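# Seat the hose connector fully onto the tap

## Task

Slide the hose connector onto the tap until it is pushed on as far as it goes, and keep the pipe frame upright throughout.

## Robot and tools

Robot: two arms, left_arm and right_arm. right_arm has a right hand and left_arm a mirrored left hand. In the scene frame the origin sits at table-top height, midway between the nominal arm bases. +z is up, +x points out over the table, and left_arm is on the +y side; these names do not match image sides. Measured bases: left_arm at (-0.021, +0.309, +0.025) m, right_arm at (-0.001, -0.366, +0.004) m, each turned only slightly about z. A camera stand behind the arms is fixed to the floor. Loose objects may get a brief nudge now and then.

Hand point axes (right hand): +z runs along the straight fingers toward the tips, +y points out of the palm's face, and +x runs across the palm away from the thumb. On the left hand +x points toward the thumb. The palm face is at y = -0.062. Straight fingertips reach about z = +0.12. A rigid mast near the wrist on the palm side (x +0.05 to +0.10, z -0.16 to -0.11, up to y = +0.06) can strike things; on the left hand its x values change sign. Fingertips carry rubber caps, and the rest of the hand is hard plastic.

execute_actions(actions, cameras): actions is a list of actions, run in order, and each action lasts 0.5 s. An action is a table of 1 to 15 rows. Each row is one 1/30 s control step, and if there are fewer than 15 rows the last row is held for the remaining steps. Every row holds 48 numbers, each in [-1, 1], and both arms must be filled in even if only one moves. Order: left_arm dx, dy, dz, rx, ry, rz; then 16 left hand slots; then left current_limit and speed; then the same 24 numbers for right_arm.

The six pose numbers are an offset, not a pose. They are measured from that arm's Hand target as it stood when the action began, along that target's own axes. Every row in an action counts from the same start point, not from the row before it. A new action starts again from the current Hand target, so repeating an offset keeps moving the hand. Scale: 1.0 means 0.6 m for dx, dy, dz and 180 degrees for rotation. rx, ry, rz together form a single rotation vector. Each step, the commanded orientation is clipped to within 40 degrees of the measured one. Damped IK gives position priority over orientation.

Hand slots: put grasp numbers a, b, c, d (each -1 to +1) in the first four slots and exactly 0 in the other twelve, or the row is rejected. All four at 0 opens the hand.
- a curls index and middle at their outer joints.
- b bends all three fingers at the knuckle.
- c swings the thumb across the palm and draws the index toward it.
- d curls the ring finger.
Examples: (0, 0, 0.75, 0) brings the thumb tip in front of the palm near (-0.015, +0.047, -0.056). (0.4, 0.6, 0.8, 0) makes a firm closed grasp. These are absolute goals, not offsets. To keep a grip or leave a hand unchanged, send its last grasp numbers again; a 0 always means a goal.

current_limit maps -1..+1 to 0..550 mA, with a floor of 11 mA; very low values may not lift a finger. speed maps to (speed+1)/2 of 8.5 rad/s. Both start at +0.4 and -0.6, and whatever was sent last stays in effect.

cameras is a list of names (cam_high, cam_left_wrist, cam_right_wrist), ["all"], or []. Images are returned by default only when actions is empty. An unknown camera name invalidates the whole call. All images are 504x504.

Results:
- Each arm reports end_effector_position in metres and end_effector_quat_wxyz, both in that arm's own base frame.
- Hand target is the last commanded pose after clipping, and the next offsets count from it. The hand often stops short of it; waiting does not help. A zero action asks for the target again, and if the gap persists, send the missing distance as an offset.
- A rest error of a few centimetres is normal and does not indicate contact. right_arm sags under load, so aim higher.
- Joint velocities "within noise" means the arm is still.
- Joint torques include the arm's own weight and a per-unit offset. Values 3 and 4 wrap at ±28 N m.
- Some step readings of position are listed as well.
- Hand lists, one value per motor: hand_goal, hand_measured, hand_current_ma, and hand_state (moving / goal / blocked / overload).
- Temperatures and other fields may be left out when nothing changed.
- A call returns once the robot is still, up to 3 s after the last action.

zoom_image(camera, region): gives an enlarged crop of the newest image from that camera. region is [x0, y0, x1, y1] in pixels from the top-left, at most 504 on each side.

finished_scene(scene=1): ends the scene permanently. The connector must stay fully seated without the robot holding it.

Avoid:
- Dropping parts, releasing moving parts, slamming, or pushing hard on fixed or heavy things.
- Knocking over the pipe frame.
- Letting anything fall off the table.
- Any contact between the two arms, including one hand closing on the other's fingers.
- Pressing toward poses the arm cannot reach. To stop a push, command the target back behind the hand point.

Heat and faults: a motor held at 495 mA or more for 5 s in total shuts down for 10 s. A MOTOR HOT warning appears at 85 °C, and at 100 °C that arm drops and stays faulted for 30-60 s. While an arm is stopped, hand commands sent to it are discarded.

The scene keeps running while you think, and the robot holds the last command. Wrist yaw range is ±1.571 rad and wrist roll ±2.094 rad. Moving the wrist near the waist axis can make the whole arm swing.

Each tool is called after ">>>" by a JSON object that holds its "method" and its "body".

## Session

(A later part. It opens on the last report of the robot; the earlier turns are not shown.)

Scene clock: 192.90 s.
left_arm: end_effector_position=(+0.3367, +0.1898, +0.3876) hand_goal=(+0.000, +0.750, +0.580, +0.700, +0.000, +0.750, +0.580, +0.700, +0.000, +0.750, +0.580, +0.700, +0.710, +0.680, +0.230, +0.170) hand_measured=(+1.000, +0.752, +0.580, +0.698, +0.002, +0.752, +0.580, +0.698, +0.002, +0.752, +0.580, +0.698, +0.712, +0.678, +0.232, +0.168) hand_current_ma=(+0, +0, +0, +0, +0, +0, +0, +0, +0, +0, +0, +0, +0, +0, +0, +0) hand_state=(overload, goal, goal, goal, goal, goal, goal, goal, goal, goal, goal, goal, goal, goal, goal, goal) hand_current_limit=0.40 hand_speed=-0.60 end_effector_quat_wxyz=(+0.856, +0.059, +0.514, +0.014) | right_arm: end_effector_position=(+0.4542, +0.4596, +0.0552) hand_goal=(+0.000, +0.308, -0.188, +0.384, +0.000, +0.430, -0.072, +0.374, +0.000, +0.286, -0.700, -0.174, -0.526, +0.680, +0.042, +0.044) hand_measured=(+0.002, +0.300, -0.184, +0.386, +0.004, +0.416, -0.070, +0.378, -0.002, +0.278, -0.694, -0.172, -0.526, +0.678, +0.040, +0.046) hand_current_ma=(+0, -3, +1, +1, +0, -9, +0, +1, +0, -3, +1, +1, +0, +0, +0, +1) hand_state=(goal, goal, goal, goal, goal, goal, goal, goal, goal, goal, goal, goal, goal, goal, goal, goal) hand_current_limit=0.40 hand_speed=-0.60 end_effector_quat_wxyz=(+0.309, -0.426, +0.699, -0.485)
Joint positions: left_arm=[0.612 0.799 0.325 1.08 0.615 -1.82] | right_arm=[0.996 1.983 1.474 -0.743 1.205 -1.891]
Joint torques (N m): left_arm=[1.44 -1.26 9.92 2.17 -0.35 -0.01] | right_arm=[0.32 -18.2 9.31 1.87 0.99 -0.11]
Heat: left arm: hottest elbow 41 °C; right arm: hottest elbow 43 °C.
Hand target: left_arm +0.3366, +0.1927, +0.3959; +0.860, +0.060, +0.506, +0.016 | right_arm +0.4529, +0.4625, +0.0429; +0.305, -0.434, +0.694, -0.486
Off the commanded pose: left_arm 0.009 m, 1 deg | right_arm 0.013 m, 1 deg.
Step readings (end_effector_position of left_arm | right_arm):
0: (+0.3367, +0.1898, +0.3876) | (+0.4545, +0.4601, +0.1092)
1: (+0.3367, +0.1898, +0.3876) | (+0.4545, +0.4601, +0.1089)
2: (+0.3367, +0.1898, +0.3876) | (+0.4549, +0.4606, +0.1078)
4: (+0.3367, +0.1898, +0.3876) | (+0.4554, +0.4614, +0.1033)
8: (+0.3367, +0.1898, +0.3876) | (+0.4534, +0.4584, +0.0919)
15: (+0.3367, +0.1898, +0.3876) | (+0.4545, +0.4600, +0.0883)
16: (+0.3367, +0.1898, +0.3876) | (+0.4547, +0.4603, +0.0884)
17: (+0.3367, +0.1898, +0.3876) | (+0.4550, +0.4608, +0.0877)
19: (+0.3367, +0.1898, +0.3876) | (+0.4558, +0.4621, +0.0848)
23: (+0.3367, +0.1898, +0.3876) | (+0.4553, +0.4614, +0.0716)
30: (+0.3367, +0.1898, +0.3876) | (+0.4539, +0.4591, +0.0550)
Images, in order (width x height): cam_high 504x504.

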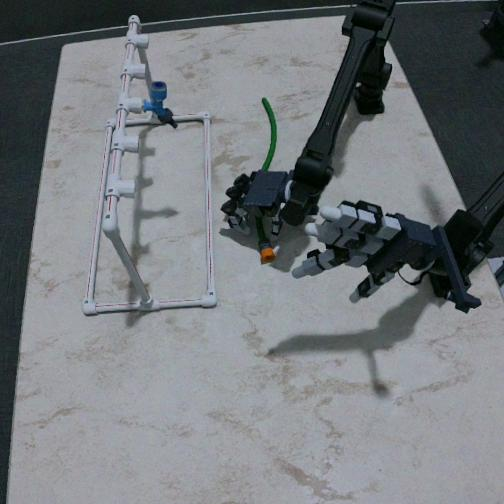

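>>> {"method": "execute_actions", "body": {"actions": [[[0,0,0,0,0,0,0,0,0,0,0,0,0,0,0,0,0,0,0,0,0,0,0.4,-0.6,0,0,0,0,0,0,0.4,0.4,0.75,0.8,0,0,0,0,0,0,0,0,0,0,0,0,0.4,-0.8]],[[0,0,0,0,0,0,0,0,0,0,0,0,0,0,0,0,0,0,0,0,0,0,0.4,-0.6,0,0,0,0,0,0,0.42,0.55,0.75,0.8,0,0,0,0,0,0,0,0,0,0,0,0,0.5,-0.8]],[[0,0,0,0,0,0,0,0,0,0,0,0,0,0,0,0,0,0,0,0,0,0,0.4,-0.6,0,0,0,0,0,0,0.45,0.68,0.76,0.8,0,0,0,0,0,0,0,0,0,0,0,0,0.6,-0.8]]], "cameras": ["cam_high"]}}

>>> {"method": "zoom_image", "body": {"camera": "cam_high", "region": [200, 150, 320, 270]}}

Scene clock: 195.07 s.
left_arm: end_effector_position=(+0.3367, +0.1898, +0.3876) hand_goal=(+0.000, +0.750, +0.580, +0.700, +0.000, +0.750, +0.580, +0.700, +0.000, +0.750, +0.580, +0.700, +0.710, +0.680, +0.230, +0.170) hand_measured=(+1.000, +0.752, +0.580, +0.698, +0.002, +0.752, +0.580, +0.698, +0.002, +0.752, +0.580, +0.698, +0.712, +0.678, +0.232, +0.168) hand_current_ma=(+0, +0, +0, +0, +0, +0, +0, +0, +0, +0, +0, +0, +0, +0, +0, +0) hand_state=(overload, goal, goal, goal, goal, goal, goal, goal, goal, goal, goal, goal, goal, goal, goal, goal) hand_current_limit=0.40 hand_speed=-0.60 end_effector_quat_wxyz=(+0.856, +0.059, +0.514, +0.014) | right_arm: end_effector_position=(+0.4546, +0.4601, +0.0554) hand_goal=(+0.000, -0.308, -0.118, +0.408, +0.000, -0.392, -0.276, +0.276, +0.000, -0.394, -0.700, -0.088, -0.536, +0.680, +0.040, +0.124) hand_measured=(-0.006, -0.246, -0.100, +0.412, -0.004, -0.384, -0.268, +0.280, -0.002, -0.386, -0.694, -0.090, -0.526, +0.684, +0.138, +0.172) hand_current_ma=(-1, +103, +12, +1, -1, +4, +2, +1, +0, +3, +1, +0, +4, +1, +308, +98) hand_state=(goal, blocked, goal, goal, goal, goal, goal, goal, goal, goal, goal, goal, goal, goal, blocked, blocked) hand_current_limit=0.60 hand_speed=-0.80 end_effector_quat_wxyz=(+0.309, -0.427, +0.698, -0.485)
Joint positions: left_arm=[0.612 0.799 0.325 1.08 0.615 -1.82] | right_arm=[0.996 1.983 1.474 -0.737 1.205 -1.897]
Joint torques (N m): left_arm=[1.44 -1.26 9.91 2.15 -0.35 -0.01] | right_arm=[0.09 -18.26 9.03 1.7 0.83 -0.04]
Heat: left arm: hottest elbow 41 °C; right arm: hottest elbow 43 °C.
Hand target: left_arm +0.3366, +0.1927, +0.3959; +0.860, +0.060, +0.506, +0.016 | right_arm +0.4529, +0.4624, +0.0429; +0.304, -0.434, +0.694, -0.486
Off the commanded pose: left_arm 0.009 m, 1 deg | right_arm 0.013 m, 1 deg.
Step readings (end_effector_position of left_arm | right_arm):
0: (+0.3367, +0.1898, +0.3876) | (+0.4542, +0.4596, +0.0552)
1: (+0.3367, +0.1898, +0.3876) | (+0.4542, +0.4596, +0.0552)
2: (+0.3367, +0.1898, +0.3876) | (+0.4542, +0.4595, +0.0552)
4: (+0.3367, +0.1898, +0.3876) | (+0.4542, +0.4595, +0.0552)
8: (+0.3367, +0.1898, +0.3876) | (+0.4542, +0.4595, +0.0552)
15: (+0.3367, +0.1898, +0.3876) | (+0.4541, +0.4594, +0.0552)
16: (+0.3367, +0.1898, +0.3876) | (+0.4541, +0.4594, +0.0552)
17: (+0.3367, +0.1898, +0.3876) | (+0.4540, +0.4593, +0.0551)
19: (+0.3367, +0.1898, +0.3876) | (+0.4540, +0.4593, +0.0551)
23: (+0.3367, +0.1898, +0.3876) | (+0.4540, +0.4592, +0.0551)
30: (+0.3367, +0.1898, +0.3876) | (+0.4539, +0.4591, +0.0551)
31: (+0.3367, +0.1898, +0.3876) | (+0.4540, +0.4592, +0.0551)
32: (+0.3367, +0.1898, +0.3876) | (+0.4540, +0.4593, +0.0551)
34: (+0.3367, +0.1898, +0.3876) | (+0.4541, +0.4595, +0.0552)
38: (+0.3367, +0.1898, +0.3876) | (+0.4543, +0.4597, +0.0553)
45: (+0.3367, +0.1898, +0.3876) | (+0.4546, +0.4601, +0.0554)
Images, in order (width x height): cam_high 504x504.

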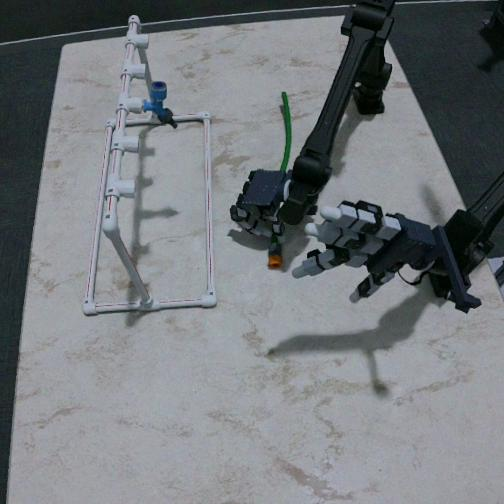

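Scaled by 4.200 from the camera's 504x504 image, which has a finer 720x720 frame.

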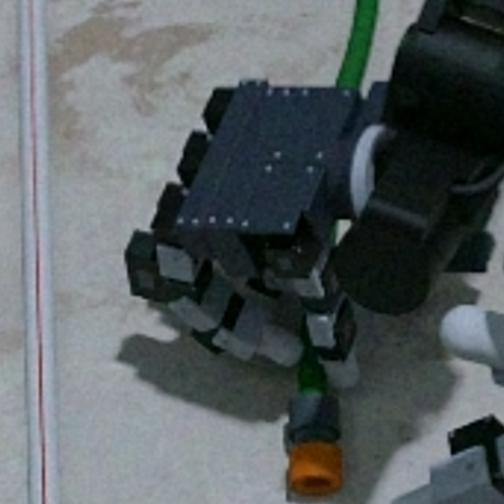

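>>> {"method": "execute_actions", "body": {"actions": [[[0,0,0,0,0,0,0,0,0,0,0,0,0,0,0,0,0,0,0,0,0,0,0.4,-0.6,0,0,0,0,0,0,0.52,0.74,0.76,0.8,0,0,0,0,0,0,0,0,0,0,0,0,0.75,-0.8]],[[0,0,0,0,0,0,0,0,0,0,0,0,0,0,0,0,0,0,0,0,0,0,0.4,-0.6,0,-0.05,-0.018,0,0,0,0.55,0.76,0.76,0.8,0,0,0,0,0,0,0,0,0,0,0,0,0.75,-0.8]],[[0,0,0,0,0,0,0,0,0,0,0,0,0,0,0,0,0,0,0,0,0,0,0.4,-0.6,0,-0.05,-0.018,0,0,0,0.6,0.78,0.76,0.8,0,0,0,0,0,0,0,0,0,0,0,0,0.75,-0.8]]], "cameras": ["cam_high"]}}

>>> {"method": "zoom_image", "body": {"camera": "cam_high", "region": [200, 150, 320, 270]}}

Scene clock: 198.07 s.
left_arm: end_effector_position=(+0.3367, +0.1898, +0.3876) hand_goal=(+0.000, +0.750, +0.580, +0.700, +0.000, +0.750, +0.580, +0.700, +0.000, +0.750, +0.580, +0.700, +0.710, +0.680, +0.230, +0.170) hand_measured=(+1.000, +0.752, +0.580, +0.698, +0.002, +0.752, +0.580, +0.698, +0.002, +0.752, +0.580, +0.698, +0.712, +0.678, +0.232, +0.168) hand_current_ma=(+0, +0, +0, +0, +0, +0, +0, +0, +0, +0, +0, +0, +0, +0, +0, +0) hand_state=(overload, goal, goal, goal, goal, goal, goal, goal, goal, goal, goal, goal, goal, goal, goal, goal) hand_current_limit=0.40 hand_speed=-0.60 end_effector_quat_wxyz=(+0.856, +0.059, +0.514, +0.014) | right_arm: end_effector_position=(+0.4466, +0.4479, +0.0818) hand_goal=(+0.000, -0.428, -0.224, +0.286, +0.000, -0.604, -0.536, +0.058, +0.000, -0.530, -0.700, -0.084, -0.522, +0.680, +0.040, +0.122) hand_measured=(+0.000, -0.302, -0.128, +0.348, -0.004, -0.592, -0.528, +0.062, -0.002, -0.466, -0.684, -0.084, -0.526, +0.684, +0.112, +0.154) hand_current_ma=(+0, +337, +193, +95, +0, +7, +2, +1, +0, +108, +8, +0, -1, +1, +182, +50) hand_state=(goal, blocked, blocked, blocked, goal, goal, goal, goal, goal, blocked, goal, goal, goal, goal, blocked, blocked) hand_current_limit=0.75 hand_speed=-0.80 end_effector_quat_wxyz=(+0.289, -0.442, +0.691, -0.494)
Joint positions: left_arm=[0.612 0.799 0.325 1.08 0.615 -1.82] | right_arm=[0.996 1.939 1.491 -0.848 1.205 -1.903]
Joint torques (N m): left_arm=[1.44 -1.2 9.94 2.17 -0.35 -0.01] | right_arm=[0.26 -21.25 13.04 0.68 0.82 -0.06]
Heat: left arm: hottest elbow 41 °C; right arm: hottest elbow 43 °C.
Hand target: left_arm +0.3366, +0.1927, +0.3959; +0.860, +0.060, +0.506, +0.016 | right_arm +0.4531, +0.4623, +0.1065; +0.304, -0.434, +0.694, -0.486
Off the commanded pose: left_arm 0.009 m, 1 deg | right_arm 0.029 m, 2 deg.
Step readings (end_effector_position of left_arm | right_arm):
0: (+0.3367, +0.1898, +0.3876) | (+0.4546, +0.4601, +0.0554)
1: (+0.3367, +0.1898, +0.3876) | (+0.4546, +0.4601, +0.0554)
2: (+0.3367, +0.1898, +0.3876) | (+0.4546, +0.4601, +0.0554)
4: (+0.3367, +0.1898, +0.3876) | (+0.4546, +0.4602, +0.0555)
8: (+0.3367, +0.1898, +0.3876) | (+0.4546, +0.4602, +0.0554)
15: (+0.3367, +0.1898, +0.3876) | (+0.4546, +0.4602, +0.0554)
16: (+0.3367, +0.1898, +0.3876) | (+0.4546, +0.4602, +0.0554)
17: (+0.3367, +0.1898, +0.3876) | (+0.4546, +0.4602, +0.0554)
19: (+0.3367, +0.1898, +0.3876) | (+0.4536, +0.4587, +0.0549)
23: (+0.3367, +0.1898, +0.3876) | (+0.4512, +0.4550, +0.0536)
30: (+0.3367, +0.1898, +0.3876) | (+0.4498, +0.4529, +0.0529)
31: (+0.3367, +0.1898, +0.3876) | (+0.4496, +0.4526, +0.0528)
32: (+0.3367, +0.1898, +0.3876) | (+0.4491, +0.4518, +0.0530)
34: (+0.3367, +0.1898, +0.3876) | (+0.4471, +0.4487, +0.0550)
38: (+0.3367, +0.1898, +0.3876) | (+0.4450, +0.4454, +0.0659)
45: (+0.3367, +0.1898, +0.3876) | (+0.4469, +0.4483, +0.0816)
Images, in order (width x height): cam_high 504x504.

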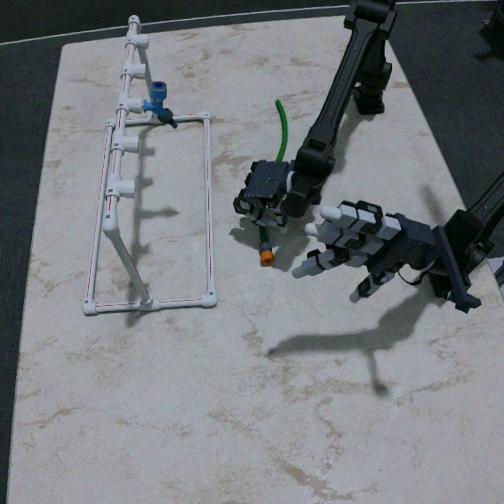

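Scaled by 4.200 from the camera's 504x504 image, which has a finer 720x720 frame.

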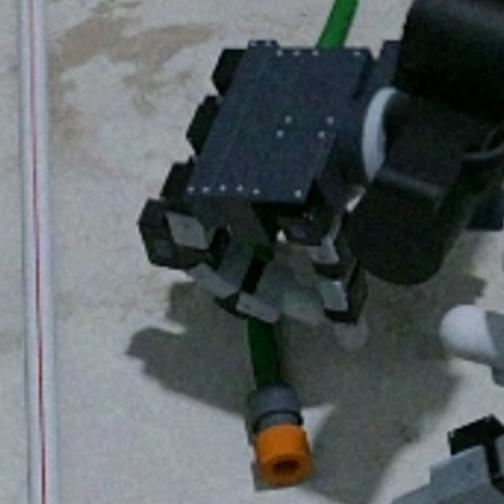

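>>> {"method": "execute_actions", "body": {"actions": [[[0,0,0,0,0,0,0,0,0,0,0,0,0,0,0,0,0,0,0,0,0,0,0.4,-0.6,0,0,0,0,0,0,0.5,0.1,0.75,0.8,0,0,0,0,0,0,0,0,0,0,0,0,0.4,-0.6]],[[0,0,0,0,0,0,0,0,0,0,0,0,0,0,0,0,0,0,0,0,0,0,0.4,-0.6,-0.1137,0.0502,-0.0577,0,0,0,0.5,0.1,0.75,0.8,0,0,0,0,0,0,0,0,0,0,0,0,0.4,-0.6]]], "cameras": ["cam_high"]}}

>>> {"method": "zoom_image", "body": {"camera": "cam_high", "region": [200, 170, 320, 290]}}

Scene clock: 202.43 s.
left_arm: end_effector_position=(+0.3367, +0.1898, +0.3876) hand_goal=(+0.000, +0.750, +0.580, +0.700, +0.000, +0.750, +0.580, +0.700, +0.000, +0.750, +0.580, +0.700, +0.710, +0.680, +0.230, +0.170) hand_measured=(+1.000, +0.752, +0.580, +0.698, +0.002, +0.752, +0.580, +0.698, +0.002, +0.752, +0.580, +0.698, +0.712, +0.678, +0.232, +0.168) hand_current_ma=(+0, +0, +0, +0, +0, +0, +0, +0, +0, +0, +0, +0, +0, +0, +0, +0) hand_state=(overload, goal, goal, goal, goal, goal, goal, goal, goal, goal, goal, goal, goal, goal, goal, goal) hand_current_limit=0.40 hand_speed=-0.60 end_effector_quat_wxyz=(+0.856, +0.059, +0.514, +0.014) | right_arm: end_effector_position=(+0.4339, +0.5310, +0.0870) hand_goal=(+0.000, +0.482, -0.332, +0.246, +0.000, +0.610, -0.240, +0.200, +0.000, +0.478, -0.700, -0.210, -0.514, +0.680, +0.042, +0.002) hand_measured=(+0.000, +0.470, -0.328, +0.248, -0.002, +0.592, -0.240, +0.198, -0.002, +0.466, -0.696, -0.208, -0.516, +0.682, +0.044, +0.004) hand_current_ma=(+0, -6, +1, +1, +0, -12, +0, +0, +0, -6, +1, +1, +0, +0, +0, +1) hand_state=(goal, goal, goal, goal, goal, goal, goal, goal, goal, goal, goal, goal, goal, goal, goal, goal) hand_current_limit=0.40 hand_speed=-0.60 end_effector_quat_wxyz=(+0.303, -0.448, +0.686, -0.487)
Joint positions: left_arm=[0.612 0.799 0.325 1.08 0.615 -1.82] | right_arm=[1.081 2.102 1.775 -1.097 1.217 -1.749]
Joint torques (N m): left_arm=[1.44 -1.26 9.92 2.17 -0.35 -0.01] | right_arm=[-0.38 -20.19 13.7 0.49 1.22 0.18]
Heat: left arm: hottest elbow 41 °C; right arm: hottest elbow 44 °C.
Hand target: left_arm +0.3366, +0.1927, +0.3959; +0.860, +0.060, +0.506, +0.016 | right_arm +0.4443, +0.5425, +0.0903; +0.305, -0.434, +0.694, -0.486
Off the commanded pose: left_arm 0.009 m, 1 deg | right_arm 0.016 m, 2 deg.
Step readings (end_effector_position of left_arm | right_arm):
0: (+0.3367, +0.1898, +0.3876) | (+0.4466, +0.4479, +0.0818)
1: (+0.3367, +0.1898, +0.3876) | (+0.4466, +0.4479, +0.0818)
2: (+0.3367, +0.1898, +0.3876) | (+0.4466, +0.4479, +0.0818)
4: (+0.3367, +0.1898, +0.3876) | (+0.4466, +0.4479, +0.0818)
8: (+0.3367, +0.1898, +0.3876) | (+0.4466, +0.4479, +0.0818)
15: (+0.3367, +0.1898, +0.3876) | (+0.4466, +0.4479, +0.0818)
16: (+0.3367, +0.1898, +0.3876) | (+0.4463, +0.4483, +0.0823)
17: (+0.3367, +0.1898, +0.3876) | (+0.4439, +0.4515, +0.0836)
19: (+0.3367, +0.1898, +0.3876) | (+0.4457, +0.4630, +0.0889)
23: (+0.3367, +0.1898, +0.3876) | (+0.4434, +0.5058, +0.0984)
30: (+0.3367, +0.1898, +0.3876) | (+0.4278, +0.5343, +0.0913)
Images, in order (width x height): cam_high 504x504.

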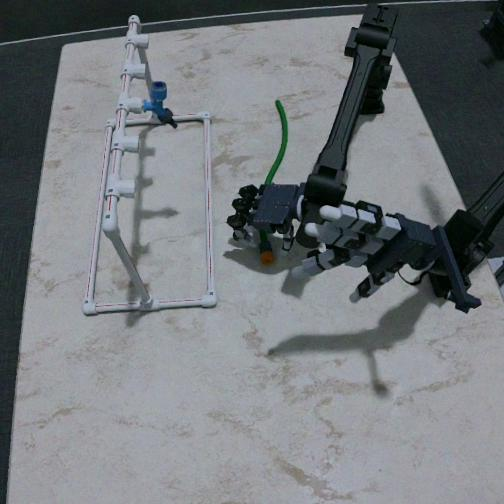

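Scaled by 4.200 from the camera's 504x504 image, which has a finer 720x720 frame.

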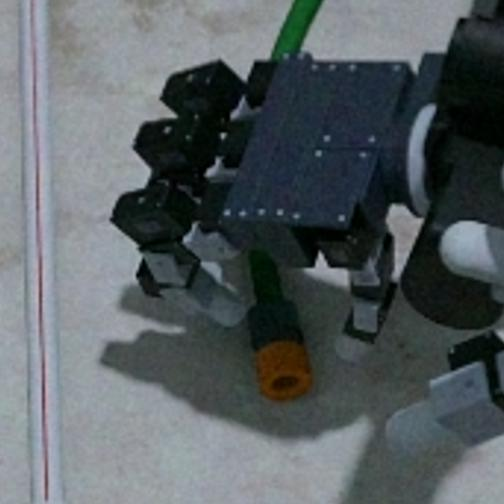

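>>> {"method": "execute_actions", "body": {"actions": [[[0,0,0,0,0,0,0,0,0,0,0,0,0,0,0,0,0,0,0,0,0,0,0.4,-0.6,-0.0208,0.043,0.0183,0,0,0,0.5,0.1,0.75,0.8,0,0,0,0,0,0,0,0,0,0,0,0,0.4,-0.6]],[[0,0,0,0,0,0,0,0,0,0,0,0,0,0,0,0,0,0,0,0,0,0,0.4,-0.6,0,0.043,0.0183,0,0,0,0.5,0.1,0.75,0.8,0,0,0,0,0,0,0,0,0,0,0,0,0.4,-0.6]]], "cameras": ["cam_high"]}}

>>> {"method": "zoom_image", "body": {"camera": "cam_high", "region": [200, 170, 320, 290]}}

Scene clock: 204.17 s.
left_arm: end_effector_position=(+0.3367, +0.1898, +0.3876) hand_goal=(+0.000, +0.750, +0.580, +0.700, +0.000, +0.750, +0.580, +0.700, +0.000, +0.750, +0.580, +0.700, +0.710, +0.680, +0.230, +0.170) hand_measured=(+1.000, +0.752, +0.580, +0.698, +0.002, +0.752, +0.580, +0.698, +0.002, +0.752, +0.580, +0.698, +0.712, +0.678, +0.232, +0.168) hand_current_ma=(+0, +0, +0, +0, +0, +0, +0, +0, +0, +0, +0, +0, +0, +0, +0, +0) hand_state=(overload, goal, goal, goal, goal, goal, goal, goal, goal, goal, goal, goal, goal, goal, goal, goal) hand_current_limit=0.40 hand_speed=-0.60 end_effector_quat_wxyz=(+0.856, +0.059, +0.514, +0.014) | right_arm: end_effector_position=(+0.4415, +0.5436, +0.0459) hand_goal=(+0.000, +0.482, -0.332, +0.246, +0.000, +0.610, -0.240, +0.200, +0.000, +0.478, -0.700, -0.210, -0.514, +0.680, +0.042, +0.002) hand_measured=(+0.000, +0.470, -0.328, +0.248, -0.002, +0.594, -0.240, +0.198, -0.002, +0.466, -0.696, -0.208, -0.522, +0.680, +0.042, +0.000) hand_current_ma=(+0, -6, +1, +1, +0, -11, +0, +0, +0, -6, +1, +1, -3, +0, +0, +0) hand_state=(goal, goal, goal, goal, goal, goal, goal, goal, goal, goal, goal, goal, goal, goal, goal, goal) hand_current_limit=0.40 hand_speed=-0.60 end_effector_quat_wxyz=(+0.300, -0.443, +0.688, -0.489)
Joint positions: left_arm=[0.612 0.799 0.325 1.08 0.615 -1.82] | right_arm=[1.08 2.191 1.815 -1.079 1.22 -1.716]
Joint torques (N m): left_arm=[1.49 -1.2 9.92 2.17 -0.35 -0.01] | right_arm=[-0.56 -20.07 12.18 1.52 1.12 0.14]
Heat: left arm: hottest elbow 41 °C; right arm: hottest elbow 43 °C.
Hand target: left_arm +0.3366, +0.1927, +0.3959; +0.860, +0.060, +0.506, +0.016 | right_arm +0.4525, +0.5523, +0.0341; +0.304, -0.434, +0.694, -0.486
Off the commanded pose: left_arm 0.009 m, 1 deg | right_arm 0.018 m, 1 deg.
Step readings (end_effector_position of left_arm | right_arm):
0: (+0.3367, +0.1898, +0.3876) | (+0.4340, +0.5310, +0.0870)
1: (+0.3367, +0.1898, +0.3876) | (+0.4340, +0.5311, +0.0868)
2: (+0.3367, +0.1898, +0.3876) | (+0.4343, +0.5317, +0.0865)
4: (+0.3367, +0.1898, +0.3876) | (+0.4364, +0.5354, +0.0848)
8: (+0.3367, +0.1898, +0.3876) | (+0.4396, +0.5413, +0.0732)
15: (+0.3367, +0.1898, +0.3876) | (+0.4388, +0.5397, +0.0539)
16: (+0.3367, +0.1898, +0.3876) | (+0.4388, +0.5396, +0.0534)
17: (+0.3367, +0.1898, +0.3876) | (+0.4388, +0.5397, +0.0529)
19: (+0.3367, +0.1898, +0.3876) | (+0.4391, +0.5403, +0.0523)
23: (+0.3367, +0.1898, +0.3876) | (+0.4404, +0.5427, +0.0472)
30: (+0.3367, +0.1898, +0.3876) | (+0.4415, +0.5436, +0.0459)
Images, in order (width x height): cam_high 504x504.

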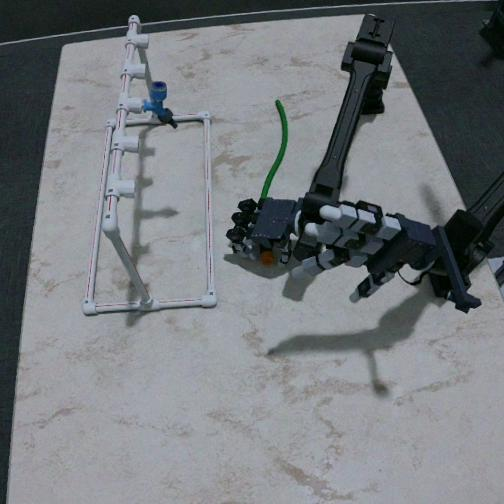

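Scaled by 4.200 from the camera's 504x504 image, which has a finer 720x720 frame.

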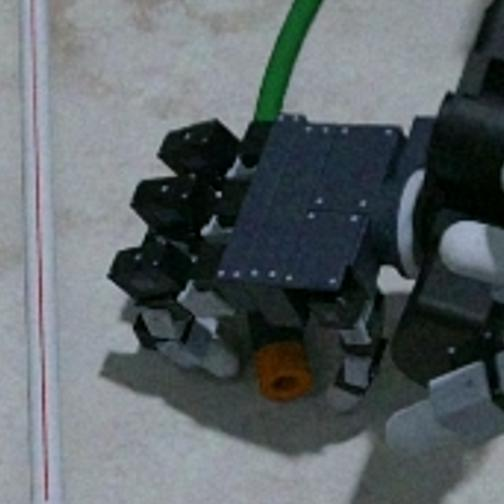

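>>> {"method": "execute_actions", "body": {"actions": [[[0,0,0,0,0,0,0,0,0,0,0,0,0,0,0,0,0,0,0,0,0,0,0.4,-0.6,0.012,0,0,0,0,0,0.45,0.25,0.79,0.8,0,0,0,0,0,0,0,0,0,0,0,0,0.4,-0.8]],[[0,0,0,0,0,0,0,0,0,0,0,0,0,0,0,0,0,0,0,0,0,0,0.4,-0.6,0,0,0,0,0,0,0.4,0.38,0.81,0.8,0,0,0,0,0,0,0,0,0,0,0,0,0.5,-0.8]],[[0,0,0,0,0,0,0,0,0,0,0,0,0,0,0,0,0,0,0,0,0,0,0.4,-0.6,0,0,0,0,0,0,0.36,0.5,0.81,0.8,0,0,0,0,0,0,0,0,0,0,0,0,0.6,-0.8]]], "cameras": ["cam_high"]}}

>>> {"method": "zoom_image", "body": {"camera": "cam_high", "region": [200, 170, 320, 290]}}

Scene clock: 206.63 s.
left_arm: end_effector_position=(+0.3367, +0.1898, +0.3876) hand_goal=(+0.000, +0.750, +0.580, +0.700, +0.000, +0.750, +0.580, +0.700, +0.000, +0.750, +0.580, +0.700, +0.710, +0.680, +0.230, +0.170) hand_measured=(+1.000, +0.752, +0.580, +0.698, +0.002, +0.752, +0.580, +0.698, +0.002, +0.752, +0.580, +0.698, +0.712, +0.678, +0.232, +0.168) hand_current_ma=(+0, +0, +0, +0, +0, +0, +0, +0, +0, +0, +0, +0, +0, +0, +0, +0) hand_state=(overload, goal, goal, goal, goal, goal, goal, goal, goal, goal, goal, goal, goal, goal, goal, goal) hand_current_limit=0.40 hand_speed=-0.60 end_effector_quat_wxyz=(+0.856, +0.059, +0.514, +0.014) | right_arm: end_effector_position=(+0.4620, +0.5348, +0.0542) hand_goal=(+0.000, -0.092, -0.120, +0.458, +0.000, -0.054, -0.096, +0.422, +0.000, -0.122, -0.700, -0.116, -0.630, +0.680, +0.028, +0.094) hand_measured=(+0.002, -0.010, -0.092, +0.468, +0.010, +0.194, -0.082, +0.422, -0.002, -0.120, -0.696, -0.118, -0.632, +0.680, +0.058, +0.108) hand_current_ma=(+0, +163, +23, +4, +3, +440, +7, +0, +0, +1, +1, +0, +0, +0, +43, +12) hand_state=(goal, blocked, blocked, goal, goal, blocked, goal, goal, goal, goal, goal, goal, goal, goal, blocked, goal) hand_current_limit=0.60 hand_speed=-0.80 end_effector_quat_wxyz=(+0.311, -0.419, +0.693, -0.498)
Joint positions: left_arm=[0.612 0.799 0.325 1.08 0.615 -1.82] | right_arm=[1.054 2.186 1.815 -1.054 1.251 -1.709]
Joint torques (N m): left_arm=[1.44 -1.2 9.92 2.15 -0.35 -0.01] | right_arm=[1.38 -21.3 9.51 1.13 -0.33 0.06]
Heat: left arm: hottest elbow 41 °C; right arm: hottest elbow 43 °C.
Hand target: left_arm +0.3366, +0.1927, +0.3959; +0.860, +0.060, +0.506, +0.016 | right_arm +0.4494, +0.5458, +0.0343; +0.304, -0.434, +0.694, -0.486
Off the commanded pose: left_arm 0.009 m, 1 deg | right_arm 0.026 m, 2 deg.
Step readings (end_effector_position of left_arm | right_arm):
0: (+0.3367, +0.1898, +0.3876) | (+0.4415, +0.5436, +0.0459)
1: (+0.3367, +0.1898, +0.3876) | (+0.4415, +0.5437, +0.0459)
2: (+0.3367, +0.1898, +0.3876) | (+0.4418, +0.5441, +0.0460)
4: (+0.3367, +0.1898, +0.3876) | (+0.4426, +0.5457, +0.0463)
8: (+0.3367, +0.1898, +0.3876) | (+0.4442, +0.5457, +0.0470)
15: (+0.3367, +0.1898, +0.3876) | (+0.4506, +0.5419, +0.0478)
16: (+0.3367, +0.1898, +0.3876) | (+0.4509, +0.5418, +0.0478)
17: (+0.3367, +0.1898, +0.3876) | (+0.4512, +0.5416, +0.0481)
19: (+0.3367, +0.1898, +0.3876) | (+0.4517, +0.5412, +0.0488)
23: (+0.3367, +0.1898, +0.3876) | (+0.4534, +0.5402, +0.0502)
30: (+0.3367, +0.1898, +0.3876) | (+0.4590, +0.5370, +0.0510)
31: (+0.3367, +0.1898, +0.3876) | (+0.4592, +0.5368, +0.0511)
32: (+0.3367, +0.1898, +0.3876) | (+0.4596, +0.5364, +0.0513)
34: (+0.3367, +0.1898, +0.3876) | (+0.4602, +0.5363, +0.0534)
38: (+0.3367, +0.1898, +0.3876) | (+0.4612, +0.5355, +0.0542)
45: (+0.3367, +0.1898, +0.3876) | (+0.4620, +0.5348, +0.0542)
Images, in order (width x height): cam_high 504x504.

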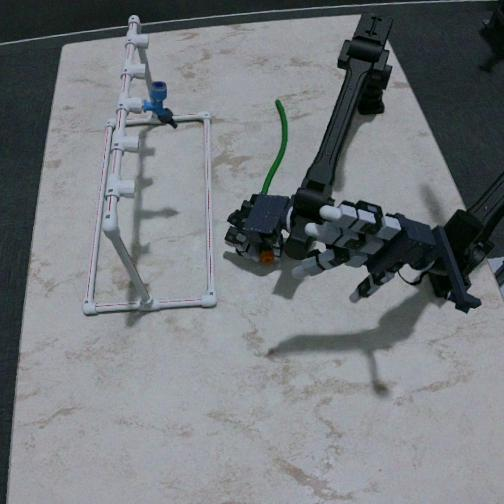

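Scaled by 4.200 from the camera's 504x504 image, which has a finer 720x720 frame.

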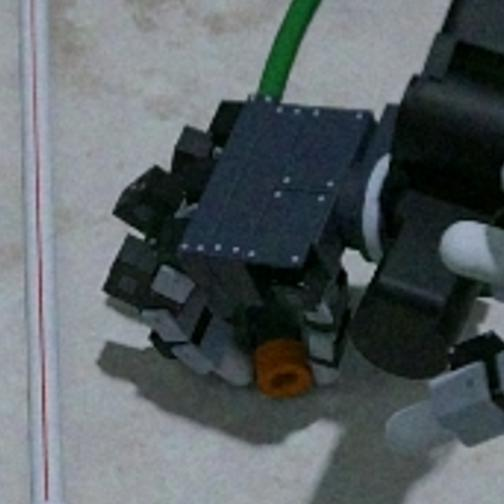

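>>> {"method": "execute_actions", "body": {"actions": [[[0,0,0,0,0,0,0,0,0,0,0,0,0,0,0,0,0,0,0,0,0,0,0.4,-0.6,0,-0.024,-0.009,0,0,0,0.36,0.5,0.81,0.8,0,0,0,0,0,0,0,0,0,0,0,0,0.5,-0.8]],[[0,0,0,0,0,0,0,0,0,0,0,0,0,0,0,0,0,0,0,0,0,0,0.4,-0.6,0,-0.008,-0.003,0,0,0,0.36,0.52,0.81,0.8,0,0,0,0,0,0,0,0,0,0,0,0,0.5,-0.8]]], "cameras": ["cam_high"]}}

>>> {"method": "zoom_image", "body": {"camera": "cam_high", "region": [200, 170, 320, 290]}}

Scene clock: 208.63 s.
left_arm: end_effector_position=(+0.3367, +0.1898, +0.3876) hand_goal=(+0.000, +0.750, +0.580, +0.700, +0.000, +0.750, +0.580, +0.700, +0.000, +0.750, +0.580, +0.700, +0.710, +0.680, +0.230, +0.170) hand_measured=(+1.000, +0.752, +0.580, +0.698, +0.002, +0.752, +0.580, +0.698, +0.002, +0.752, +0.580, +0.698, +0.712, +0.678, +0.232, +0.168) hand_current_ma=(+0, +0, +0, +0, +0, +0, +0, +0, +0, +0, +0, +0, +0, +0, +0, +0) hand_state=(overload, goal, goal, goal, goal, goal, goal, goal, goal, goal, goal, goal, goal, goal, goal, goal) hand_current_limit=0.40 hand_speed=-0.60 end_effector_quat_wxyz=(+0.856, +0.059, +0.514, +0.014) | right_arm: end_effector_position=(+0.4592, +0.5329, +0.0541) hand_goal=(+0.000, -0.120, -0.114, +0.462, +0.000, -0.090, -0.100, +0.422, +0.000, -0.152, -0.700, -0.112, -0.630, +0.680, +0.028, +0.098) hand_measured=(+0.006, -0.040, -0.082, +0.474, +0.012, +0.076, -0.074, +0.432, -0.002, -0.150, -0.696, -0.114, -0.632, +0.680, +0.072, +0.118) hand_current_ma=(+1, +156, +29, +6, +5, +412, +21, +4, +0, +0, +1, +0, -1, +0, +81, +23) hand_state=(goal, blocked, blocked, goal, goal, blocked, blocked, goal, goal, goal, goal, goal, goal, goal, blocked, blocked) hand_current_limit=0.50 hand_speed=-0.80 end_effector_quat_wxyz=(+0.305, -0.424, +0.694, -0.496)
Joint positions: left_arm=[0.612 0.799 0.325 1.08 0.615 -1.82] | right_arm=[1.054 2.183 1.815 -1.071 1.24 -1.708]
Joint torques (N m): left_arm=[1.38 -1.2 9.92 2.15 -0.35 -0.01] | right_arm=[1.32 -22.95 11.12 0.24 0.13 0.02]
Heat: left arm: hottest elbow 41 °C; right arm: hottest elbow 43 °C.
Hand target: left_arm +0.3366, +0.1927, +0.3959; +0.860, +0.060, +0.506, +0.016 | right_arm +0.4492, +0.5459, +0.0547; +0.304, -0.434, +0.694, -0.486
Off the commanded pose: left_arm 0.009 m, 1 deg | right_arm 0.016 m, 2 deg.
Step readings (end_effector_position of left_arm | right_arm):
0: (+0.3367, +0.1898, +0.3876) | (+0.4620, +0.5348, +0.0542)
1: (+0.3367, +0.1898, +0.3876) | (+0.4620, +0.5348, +0.0542)
2: (+0.3367, +0.1898, +0.3876) | (+0.4621, +0.5348, +0.0544)
4: (+0.3367, +0.1898, +0.3876) | (+0.4621, +0.5348, +0.0547)
8: (+0.3367, +0.1898, +0.3876) | (+0.4619, +0.5348, +0.0550)
15: (+0.3367, +0.1898, +0.3876) | (+0.4617, +0.5348, +0.0551)
16: (+0.3367, +0.1898, +0.3876) | (+0.4617, +0.5347, +0.0551)
17: (+0.3367, +0.1898, +0.3876) | (+0.4616, +0.5346, +0.0550)
19: (+0.3367, +0.1898, +0.3876) | (+0.4613, +0.5342, +0.0551)
23: (+0.3367, +0.1898, +0.3876) | (+0.4608, +0.5336, +0.0551)
30: (+0.3367, +0.1898, +0.3876) | (+0.4594, +0.5330, +0.0541)
Images, in order (width x height): cam_high 504x504.

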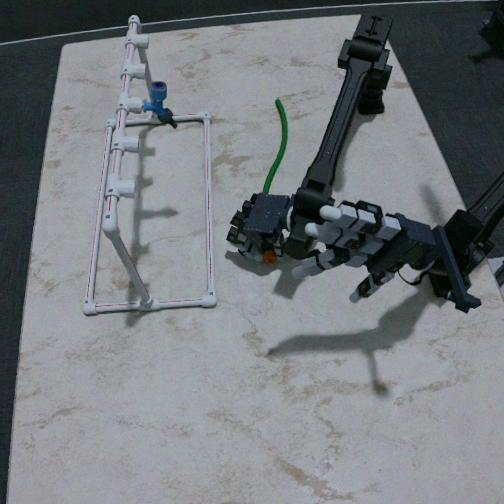

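Scaled by 4.200 from the camera's 504x504 image, which has a finer 720x720 frame.

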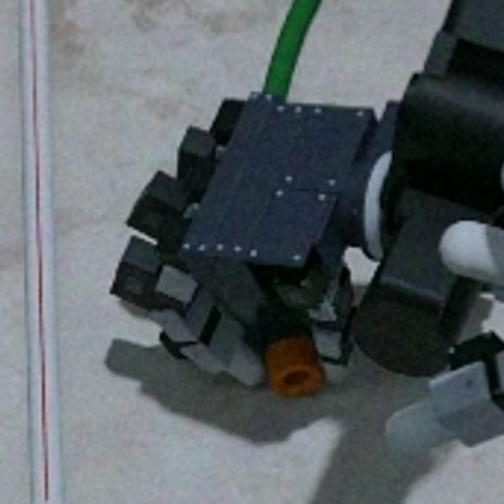

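>>> {"method": "execute_actions", "body": {"actions": [[[0,0,0,0,0,0,0,0,0,0,0,0,0,0,0,0,0,0,0,0,0,0,0.4,-0.6,0,-0.014,-0.005,0,0,0,0.38,0.56,0.8,0.8,0,0,0,0,0,0,0,0,0,0,0,0,0.6,-0.8]],[[0,0,0,0,0,0,0,0,0,0,0,0,0,0,0,0,0,0,0,0,0,0,0.4,-0.6,0,-0.014,-0.005,0,0,0,0.4,0.6,0.8,0.8,0,0,0,0,0,0,0,0,0,0,0,0,0.6,-0.8]],[[0,0,0,0,0,0,0,0,0,0,0,0,0,0,0,0,0,0,0,0,0,0,0.4,-0.6,0,-0.014,-0.005,0,0,0,0.44,0.64,0.8,0.8,0,0,0,0,0,0,0,0,0,0,0,0,0.65,-0.8]]], "cameras": ["cam_high"]}}

>>> {"method": "zoom_image", "body": {"camera": "cam_high", "region": [200, 170, 320, 290]}}

Scene clock: 211.07 s.
left_arm: end_effector_position=(+0.3367, +0.1898, +0.3876) hand_goal=(+0.000, +0.750, +0.580, +0.700, +0.000, +0.750, +0.580, +0.700, +0.000, +0.750, +0.580, +0.700, +0.710, +0.680, +0.230, +0.170) hand_measured=(+1.000, +0.752, +0.580, +0.698, +0.002, +0.752, +0.580, +0.698, +0.002, +0.752, +0.580, +0.698, +0.712, +0.678, +0.232, +0.168) hand_current_ma=(+0, +0, +0, +0, +0, +0, +0, +0, +0, +0, +0, +0, +0, +0, +0, +0) hand_state=(overload, goal, goal, goal, goal, goal, goal, goal, goal, goal, goal, goal, goal, goal, goal, goal) hand_current_limit=0.40 hand_speed=-0.60 end_effector_quat_wxyz=(+0.856, +0.059, +0.514, +0.014) | right_arm: end_effector_position=(+0.4455, +0.5290, +0.0496) hand_goal=(+0.000, -0.270, -0.144, +0.410, +0.000, -0.320, -0.252, +0.302, +0.000, -0.326, -0.700, -0.096, -0.606, +0.680, +0.030, +0.112) hand_measured=(+0.010, -0.118, -0.080, +0.442, -0.010, +0.014, -0.134, +0.366, -0.002, -0.318, -0.696, -0.098, -0.614, +0.684, +0.132, +0.156) hand_current_ma=(+4, +454, +99, +32, -3, +454, +276, +97, +0, +3, +1, +0, -3, +1, +337, +84) hand_state=(goal, blocked, blocked, blocked, goal, blocked, blocked, blocked, goal, goal, goal, goal, goal, goal, blocked, blocked) hand_current_limit=0.65 hand_speed=-0.80 end_effector_quat_wxyz=(+0.284, -0.445, +0.688, -0.498)
Joint positions: left_arm=[0.612 0.799 0.325 1.08 0.615 -1.82] | right_arm=[1.065 2.183 1.815 -1.126 1.22 -1.708]
Joint torques (N m): left_arm=[1.44 -1.2 9.92 2.15 -0.35 -0.01] | right_arm=[0.62 -25.35 13.12 0.28 0.95 0]
Heat: left arm: hottest elbow 41 °C; right arm: hottest elbow 43 °C.
Hand target: left_arm +0.3366, +0.1927, +0.3959; +0.860, +0.060, +0.506, +0.016 | right_arm +0.4493, +0.5458, +0.0814; +0.304, -0.434, +0.694, -0.486
Off the commanded pose: left_arm 0.009 m, 1 deg | right_arm 0.036 m, 3 deg.
Step readings (end_effector_position of left_arm | right_arm):
0: (+0.3367, +0.1898, +0.3876) | (+0.4592, +0.5329, +0.0541)
1: (+0.3367, +0.1898, +0.3876) | (+0.4592, +0.5329, +0.0541)
2: (+0.3367, +0.1898, +0.3876) | (+0.4589, +0.5327, +0.0538)
4: (+0.3367, +0.1898, +0.3876) | (+0.4581, +0.5322, +0.0533)
8: (+0.3367, +0.1898, +0.3876) | (+0.4572, +0.5314, +0.0527)
15: (+0.3367, +0.1898, +0.3876) | (+0.4567, +0.5312, +0.0525)
16: (+0.3367, +0.1898, +0.3876) | (+0.4566, +0.5311, +0.0525)
17: (+0.3367, +0.1898, +0.3876) | (+0.4561, +0.5309, +0.0520)
19: (+0.3367, +0.1898, +0.3876) | (+0.4545, +0.5303, +0.0512)
23: (+0.3367, +0.1898, +0.3876) | (+0.4499, +0.5313, +0.0504)
30: (+0.3367, +0.1898, +0.3876) | (+0.4479, +0.5314, +0.0502)
31: (+0.3367, +0.1898, +0.3876) | (+0.4476, +0.5315, +0.0502)
32: (+0.3367, +0.1898, +0.3876) | (+0.4472, +0.5313, +0.0501)
34: (+0.3367, +0.1898, +0.3876) | (+0.4465, +0.5307, +0.0499)
38: (+0.3367, +0.1898, +0.3876) | (+0.4459, +0.5297, +0.0497)
45: (+0.3367, +0.1898, +0.3876) | (+0.4456, +0.5291, +0.0496)
Images, in order (width x height): cam_high 504x504.

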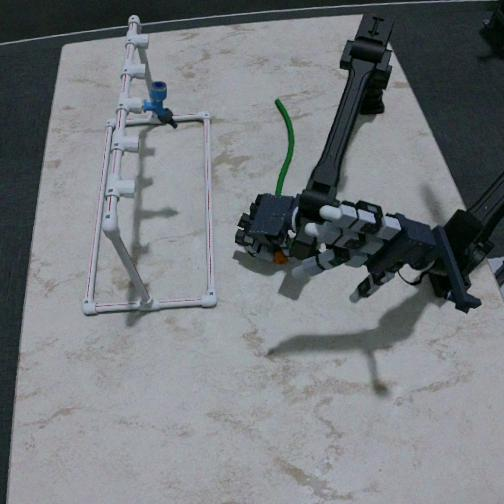

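Scaled by 4.200 from the camera's 504x504 image, which has a finer 720x720 frame.

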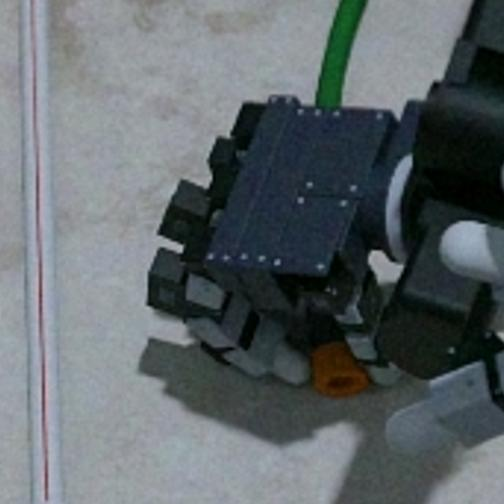

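>>> {"method": "execute_actions", "body": {"actions": [[[0,0,0,0,0,0,0,0,0,0,0,0,0,0,0,0,0,0,0,0,0,0,0.4,-0.6,0,-0.03,-0.011,0,0,0,0.46,0.64,0.8,0.8,0,0,0,0,0,0,0,0,0,0,0,0,0.72,-0.8]],[[0,0,0,0,0,0,0,0,0,0,0,0,0,0,0,0,0,0,0,0,0,0,0.4,-0.6,0,-0.03,-0.011,0,0,0,0.5,0.64,0.8,0.8,0,0,0,0,0,0,0,0,0,0,0,0,0.72,-0.8]]], "cameras": ["cam_high"]}}

>>> {"method": "zoom_image", "body": {"camera": "cam_high", "region": [200, 150, 320, 270]}}

Scene clock: 212.87 s.
left_arm: end_effector_position=(+0.3367, +0.1898, +0.3876) hand_goal=(+0.000, +0.750, +0.580, +0.700, +0.000, +0.750, +0.580, +0.700, +0.000, +0.750, +0.580, +0.700, +0.710, +0.680, +0.230, +0.170) hand_measured=(+1.000, +0.752, +0.580, +0.698, +0.002, +0.752, +0.580, +0.698, +0.002, +0.752, +0.580, +0.698, +0.712, +0.678, +0.232, +0.168) hand_current_ma=(+0, +0, +0, +0, +0, +0, +0, +0, +0, +0, +0, +0, +0, +0, +0, +0) hand_state=(overload, goal, goal, goal, goal, goal, goal, goal, goal, goal, goal, goal, goal, goal, goal, goal) hand_current_limit=0.40 hand_speed=-0.60 end_effector_quat_wxyz=(+0.856, +0.059, +0.514, +0.014) | right_arm: end_effector_position=(+0.4454, +0.5290, +0.0844) hand_goal=(+0.000, -0.264, -0.198, +0.354, +0.000, -0.334, -0.348, +0.216, +0.000, -0.320, -0.700, -0.102, -0.600, +0.680, +0.030, +0.104) hand_measured=(+0.028, -0.120, -0.098, +0.386, -0.032, +0.014, -0.218, +0.282, -0.002, -0.318, -0.696, -0.100, -0.594, +0.692, +0.154, +0.156) hand_current_ma=(+18, +433, +205, +29, -23, +473, +327, +101, +0, +0, +1, +0, +2, +7, +468, +113) hand_state=(blocked, blocked, blocked, blocked, blocked, blocked, blocked, blocked, goal, goal, goal, goal, goal, goal, blocked, blocked) hand_current_limit=0.72 hand_speed=-0.80 end_effector_quat_wxyz=(+0.282, -0.447, +0.687, -0.499)
Joint positions: left_arm=[0.612 0.799 0.325 1.08 0.615 -1.82] | right_arm=[1.065 2.153 1.86 -1.207 1.22 -1.708]
Joint torques (N m): left_arm=[1.44 -1.26 9.92 2.15 -0.35 -0.01] | right_arm=[1.14 -25.76 13.9 0.25 0.97 -0.02]
Heat: left arm: hottest elbow 41 °C; right arm: hottest elbow 43 °C.
Hand target: left_arm +0.3366, +0.1927, +0.3959; +0.860, +0.060, +0.506, +0.016 | right_arm +0.4493, +0.5459, +0.1199; +0.305, -0.434, +0.694, -0.486
Off the commanded pose: left_arm 0.009 m, 1 deg | right_arm 0.039 m, 3 deg.
Step readings (end_effector_position of left_arm | right_arm):
0: (+0.3367, +0.1898, +0.3876) | (+0.4455, +0.5290, +0.0496)
1: (+0.3367, +0.1898, +0.3876) | (+0.4455, +0.5290, +0.0496)
2: (+0.3367, +0.1898, +0.3876) | (+0.4453, +0.5286, +0.0497)
4: (+0.3367, +0.1898, +0.3876) | (+0.4444, +0.5271, +0.0501)
8: (+0.3367, +0.1898, +0.3876) | (+0.4438, +0.5261, +0.0543)
15: (+0.3367, +0.1898, +0.3876) | (+0.4447, +0.5276, +0.0634)
16: (+0.3367, +0.1898, +0.3876) | (+0.4448, +0.5278, +0.0640)
17: (+0.3367, +0.1898, +0.3876) | (+0.4447, +0.5276, +0.0645)
19: (+0.3367, +0.1898, +0.3876) | (+0.4443, +0.5269, +0.0666)
23: (+0.3367, +0.1898, +0.3876) | (+0.4443, +0.5269, +0.0732)
30: (+0.3367, +0.1898, +0.3876) | (+0.4454, +0.5290, +0.0839)
Images, in order (width x height): cam_high 504x504.

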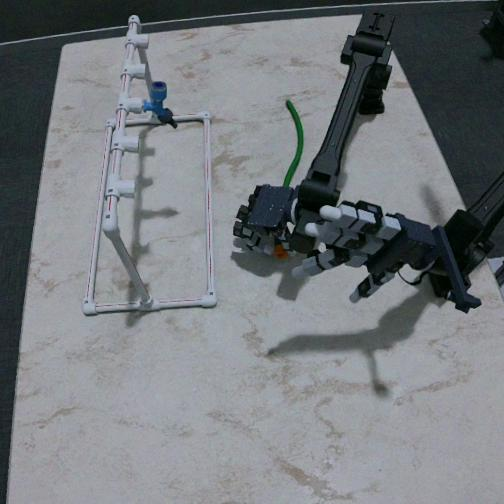

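Scaled by 4.200 from the camera's 504x504 image, which has a finer 720x720 frame.

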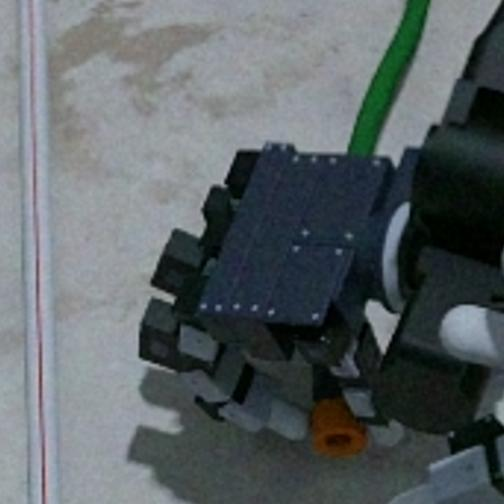

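>>> {"method": "execute_actions", "body": {"actions": [[[0,0,0,0,0,0,0,0,0,0,0,0,0,0,0,0,0,0,0,0,0,0,0.4,-0.6,0,-0.04,-0.0145,0,0,0,0.52,0.66,0.8,0.8,0,0,0,0,0,0,0,0,0,0,0,0,0.72,-0.8]],[[0,0,0,0,0,0,0,0,0,0,0,0,0,0,0,0,0,0,0,0,0,0,0.4,-0.6,0,-0.04,-0.0145,0,0,0,0.55,0.66,0.8,0.8,0,0,0,0,0,0,0,0,0,0,0,0,0.72,-0.8]]], "cameras": ["cam_high"]}}

>>> {"method": "zoom_image", "body": {"camera": "cam_high", "region": [200, 140, 320, 260]}}

Scene clock: 214.80 s.
left_arm: end_effector_position=(+0.3367, +0.1898, +0.3876) hand_goal=(+0.000, +0.750, +0.580, +0.700, +0.000, +0.750, +0.580, +0.700, +0.000, +0.750, +0.580, +0.700, +0.710, +0.680, +0.230, +0.170) hand_measured=(+1.000, +0.752, +0.580, +0.698, +0.002, +0.752, +0.580, +0.698, +0.002, +0.752, +0.580, +0.698, +0.712, +0.678, +0.232, +0.168) hand_current_ma=(+0, +0, +0, +0, +0, +0, +0, +0, +0, +0, +0, +0, +0, +0, +0, +0) hand_state=(overload, goal, goal, goal, goal, goal, goal, goal, goal, goal, goal, goal, goal, goal, goal, goal) hand_current_limit=0.40 hand_speed=-0.60 end_effector_quat_wxyz=(+0.856, +0.059, +0.514, +0.014) | right_arm: end_effector_position=(+0.4462, +0.5304, +0.1339) hand_goal=(+0.000, -0.286, -0.236, +0.310, +0.000, -0.382, -0.432, +0.142, +0.000, -0.344, -0.700, -0.102, -0.594, +0.680, +0.030, +0.100) hand_measured=(+0.034, -0.120, -0.102, +0.376, -0.004, -0.374, -0.424, +0.146, -0.002, -0.340, -0.696, -0.100, -0.626, +0.690, +0.158, +0.156) hand_current_ma=(+26, +473, +343, +103, +0, +4, +2, +1, +0, +1, +1, +0, -30, +5, +473, +127) hand_state=(blocked, blocked, blocked, blocked, goal, goal, goal, goal, goal, goal, goal, goal, blocked, goal, blocked, blocked) hand_current_limit=0.72 hand_speed=-0.80 end_effector_quat_wxyz=(+0.280, -0.448, +0.686, -0.500)
Joint positions: left_arm=[0.612 0.799 0.325 1.08 0.615 -1.82] | right_arm=[1.065 2.126 1.947 -1.325 1.22 -1.709]
Joint torques (N m): left_arm=[1.44 -1.26 9.92 2.15 -0.35 -0.01] | right_arm=[0.56 -25.64 14.46 0.27 0.93 -0.02]
Heat: left arm: hottest elbow 41 °C; right arm: hottest elbow 43 °C.
Hand target: left_arm +0.3366, +0.1927, +0.3959; +0.860, +0.060, +0.506, +0.016 | right_arm +0.4493, +0.5458, +0.1709; +0.304, -0.434, +0.694, -0.486
Off the commanded pose: left_arm 0.009 m, 1 deg | right_arm 0.040 m, 4 deg.
Step readings (end_effector_position of left_arm | right_arm):
0: (+0.3367, +0.1898, +0.3876) | (+0.4454, +0.5290, +0.0844)
1: (+0.3367, +0.1898, +0.3876) | (+0.4454, +0.5289, +0.0846)
2: (+0.3367, +0.1898, +0.3876) | (+0.4452, +0.5286, +0.0851)
4: (+0.3367, +0.1898, +0.3876) | (+0.4447, +0.5276, +0.0871)
8: (+0.3367, +0.1898, +0.3876) | (+0.4448, +0.5279, +0.0958)
15: (+0.3367, +0.1898, +0.3876) | (+0.4460, +0.5300, +0.1101)
16: (+0.3367, +0.1898, +0.3876) | (+0.4460, +0.5300, +0.1106)
17: (+0.3367, +0.1898, +0.3876) | (+0.4459, +0.5297, +0.1114)
19: (+0.3367, +0.1898, +0.3876) | (+0.4455, +0.5290, +0.1139)
23: (+0.3367, +0.1898, +0.3876) | (+0.4456, +0.5293, +0.1219)
30: (+0.3367, +0.1898, +0.3876) | (+0.4464, +0.5307, +0.1334)
Images, in order (width x height): cam_high 504x504.

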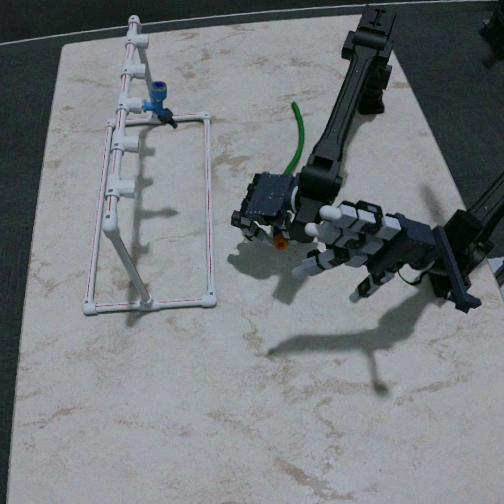

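Scaled by 4.200 from the camera's 504x504 image, which has a finer 720x720 frame.

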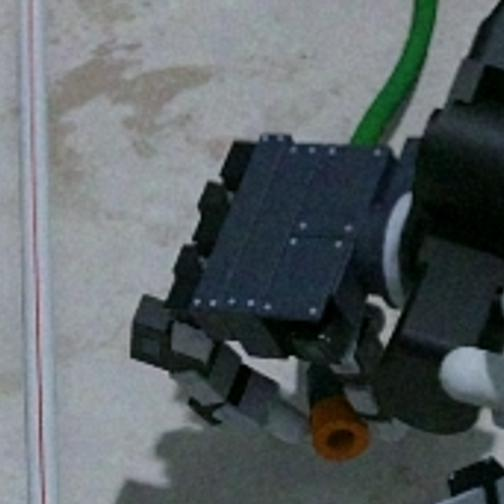

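>>> {"method": "execute_actions", "body": {"actions": [[[0,0,0,0,0,0,0,0,0,0,0,0,0,0,0,0,0,0,0,0,0,0,0.4,-0.6,0.025,-0.0536,0.0252,-0.0398,-0.002,0.035,0.55,0.66,0.8,0.8,0,0,0,0,0,0,0,0,0,0,0,0,0.74,-0.8]],[[0,0,0,0,0,0,0,0,0,0,0,0,0,0,0,0,0,0,0,0,0,0,0.4,-0.6,0.025,-0.0536,0.0252,-0.0398,-0.002,0.035,0.55,0.66,0.8,0.8,0,0,0,0,0,0,0,0,0,0,0,0,0.74,-0.8]],[[0,0,0,0,0,0,0,0,0,0,0,0,0,0,0,0,0,0,0,0,0,0,0.4,-0.6,0.025,-0.0536,0.0252,-0.0398,-0.002,0.035,0.55,0.66,0.8,0.8,0,0,0,0,0,0,0,0,0,0,0,0,0.74,-0.8]],[[0,0,0,0,0,0,0,0,0,0,0,0,0,0,0,0,0,0,0,0,0,0,0.4,-0.6,0.025,-0.0536,0.0252,-0.0398,-0.002,0.035,0.55,0.66,0.8,0.8,0,0,0,0,0,0,0,0,0,0,0,0,0.74,-0.8]]], "cameras": ["cam_high"]}}

>>> {"method": "zoom_image", "body": {"camera": "cam_high", "region": [180, 110, 300, 230]}}

Scene clock: 220.80 s.
left_arm: end_effector_position=(+0.3367, +0.1898, +0.3876) hand_goal=(+0.000, +0.750, +0.580, +0.700, +0.000, +0.750, +0.580, +0.700, +0.000, +0.750, +0.580, +0.700, +0.710, +0.680, +0.230, +0.170) hand_measured=(+1.000, +0.752, +0.580, +0.698, +0.002, +0.752, +0.580, +0.698, +0.002, +0.752, +0.580, +0.698, +0.712, +0.678, +0.232, +0.168) hand_current_ma=(+0, +0, +0, +0, +0, +0, +0, +0, +0, +0, +0, +0, +0, +0, +0, +0) hand_state=(overload, goal, goal, goal, goal, goal, goal, goal, goal, goal, goal, goal, goal, goal, goal, goal) hand_current_limit=0.40 hand_speed=-0.60 end_effector_quat_wxyz=(+0.856, +0.059, +0.514, +0.014) | right_arm: end_effector_position=(+0.5181, +0.4229, +0.2238) hand_goal=(+0.000, -0.286, -0.236, +0.310, +0.000, -0.382, -0.432, +0.142, +0.000, -0.344, -0.700, -0.102, -0.594, +0.680, +0.030, +0.100) hand_measured=(+0.030, -0.120, -0.102, +0.376, -0.002, -0.374, -0.430, +0.144, -0.002, -0.340, -0.696, -0.100, -0.628, +0.688, +0.158, +0.154) hand_current_ma=(+20, +478, +343, +103, +0, +3, +0, +1, +0, +1, +1, +0, -33, +4, +479, +122) hand_state=(blocked, blocked, blocked, blocked, goal, goal, goal, goal, goal, goal, goal, goal, blocked, goal, blocked, blocked) hand_current_limit=0.74 hand_speed=-0.80 end_effector_quat_wxyz=(+0.279, -0.341, +0.869, -0.225)
Joint positions: left_arm=[0.612 0.799 0.325 1.08 0.615 -1.82] | right_arm=[0.728 1.782 1.717 -1.075 0.613 -1.729]
Joint torques (N m): left_arm=[1.44 -1.2 9.92 2.17 -0.35 -0.01] | right_arm=[0.32 -21.13 10.52 2.41 0.22 0]
Heat: left arm: hottest elbow 41 °C; right arm: hottest elbow 43 °C.
Hand target: left_arm +0.3366, +0.1927, +0.3959; +0.860, +0.060, +0.506, +0.016 | right_arm +0.5157, +0.4277, +0.2386; +0.295, -0.341, +0.866, -0.218
Off the commanded pose: left_arm 0.009 m, 1 deg | right_arm 0.016 m, 2 deg.
Step readings (end_effector_position of left_arm | right_arm):
0: (+0.3367, +0.1898, +0.3876) | (+0.4462, +0.5304, +0.1339)
1: (+0.3367, +0.1898, +0.3876) | (+0.4455, +0.5308, +0.1334)
2: (+0.3367, +0.1898, +0.3876) | (+0.4438, +0.5317, +0.1319)
4: (+0.3367, +0.1898, +0.3876) | (+0.4424, +0.5326, +0.1324)
8: (+0.3367, +0.1898, +0.3876) | (+0.4491, +0.5305, +0.1552)
15: (+0.3367, +0.1898, +0.3876) | (+0.4663, +0.5172, +0.1956)
16: (+0.3367, +0.1898, +0.3876) | (+0.4671, +0.5167, +0.1964)
17: (+0.3367, +0.1898, +0.3876) | (+0.4661, +0.5177, +0.1942)
19: (+0.3367, +0.1898, +0.3876) | (+0.4649, +0.5159, +0.1883)
23: (+0.3367, +0.1898, +0.3876) | (+0.4688, +0.5049, +0.1861)
30: (+0.3367, +0.1898, +0.3876) | (+0.4845, +0.4909, +0.2018)
31: (+0.3367, +0.1898, +0.3876) | (+0.4848, +0.4907, +0.2033)
32: (+0.3367, +0.1898, +0.3876) | (+0.4833, +0.4916, +0.2025)
34: (+0.3367, +0.1898, +0.3876) | (+0.4799, +0.4895, +0.2006)
38: (+0.3367, +0.1898, +0.3876) | (+0.4847, +0.4754, +0.2052)
45: (+0.3367, +0.1898, +0.3876) | (+0.5032, +0.4575, +0.2208)
46: (+0.3367, +0.1898, +0.3876) | (+0.5031, +0.4578, +0.2207)
47: (+0.3367, +0.1898, +0.3876) | (+0.5014, +0.4592, +0.2195)
49: (+0.3367, +0.1898, +0.3876) | (+0.4968, +0.4587, +0.2156)
53: (+0.3367, +0.1898, +0.3876) | (+0.5007, +0.4432, +0.2141)
60: (+0.3367, +0.1898, +0.3876) | (+0.5196, +0.4223, +0.2247)
Images, in order (width x height): cam_high 504x504.

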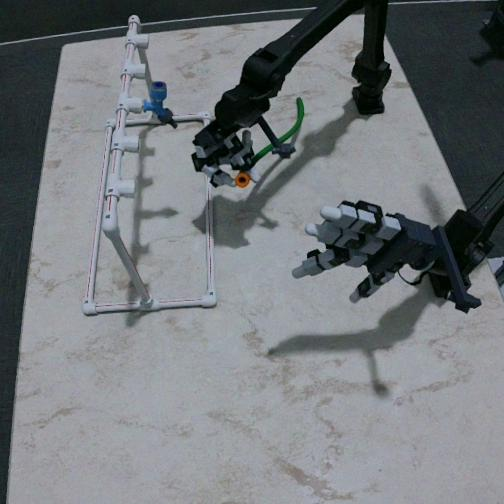

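Scaled by 4.200 from the camera's 504x504 image, which has a finer 720x720 frame.

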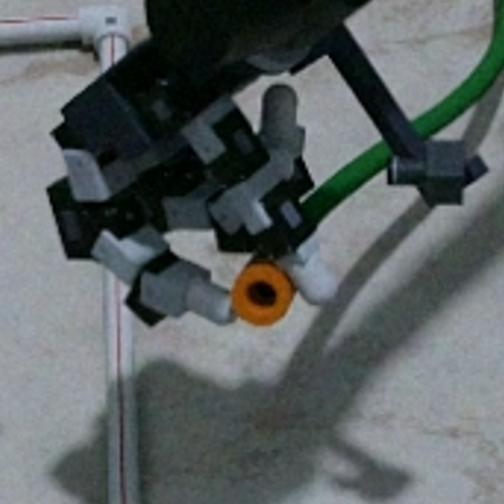

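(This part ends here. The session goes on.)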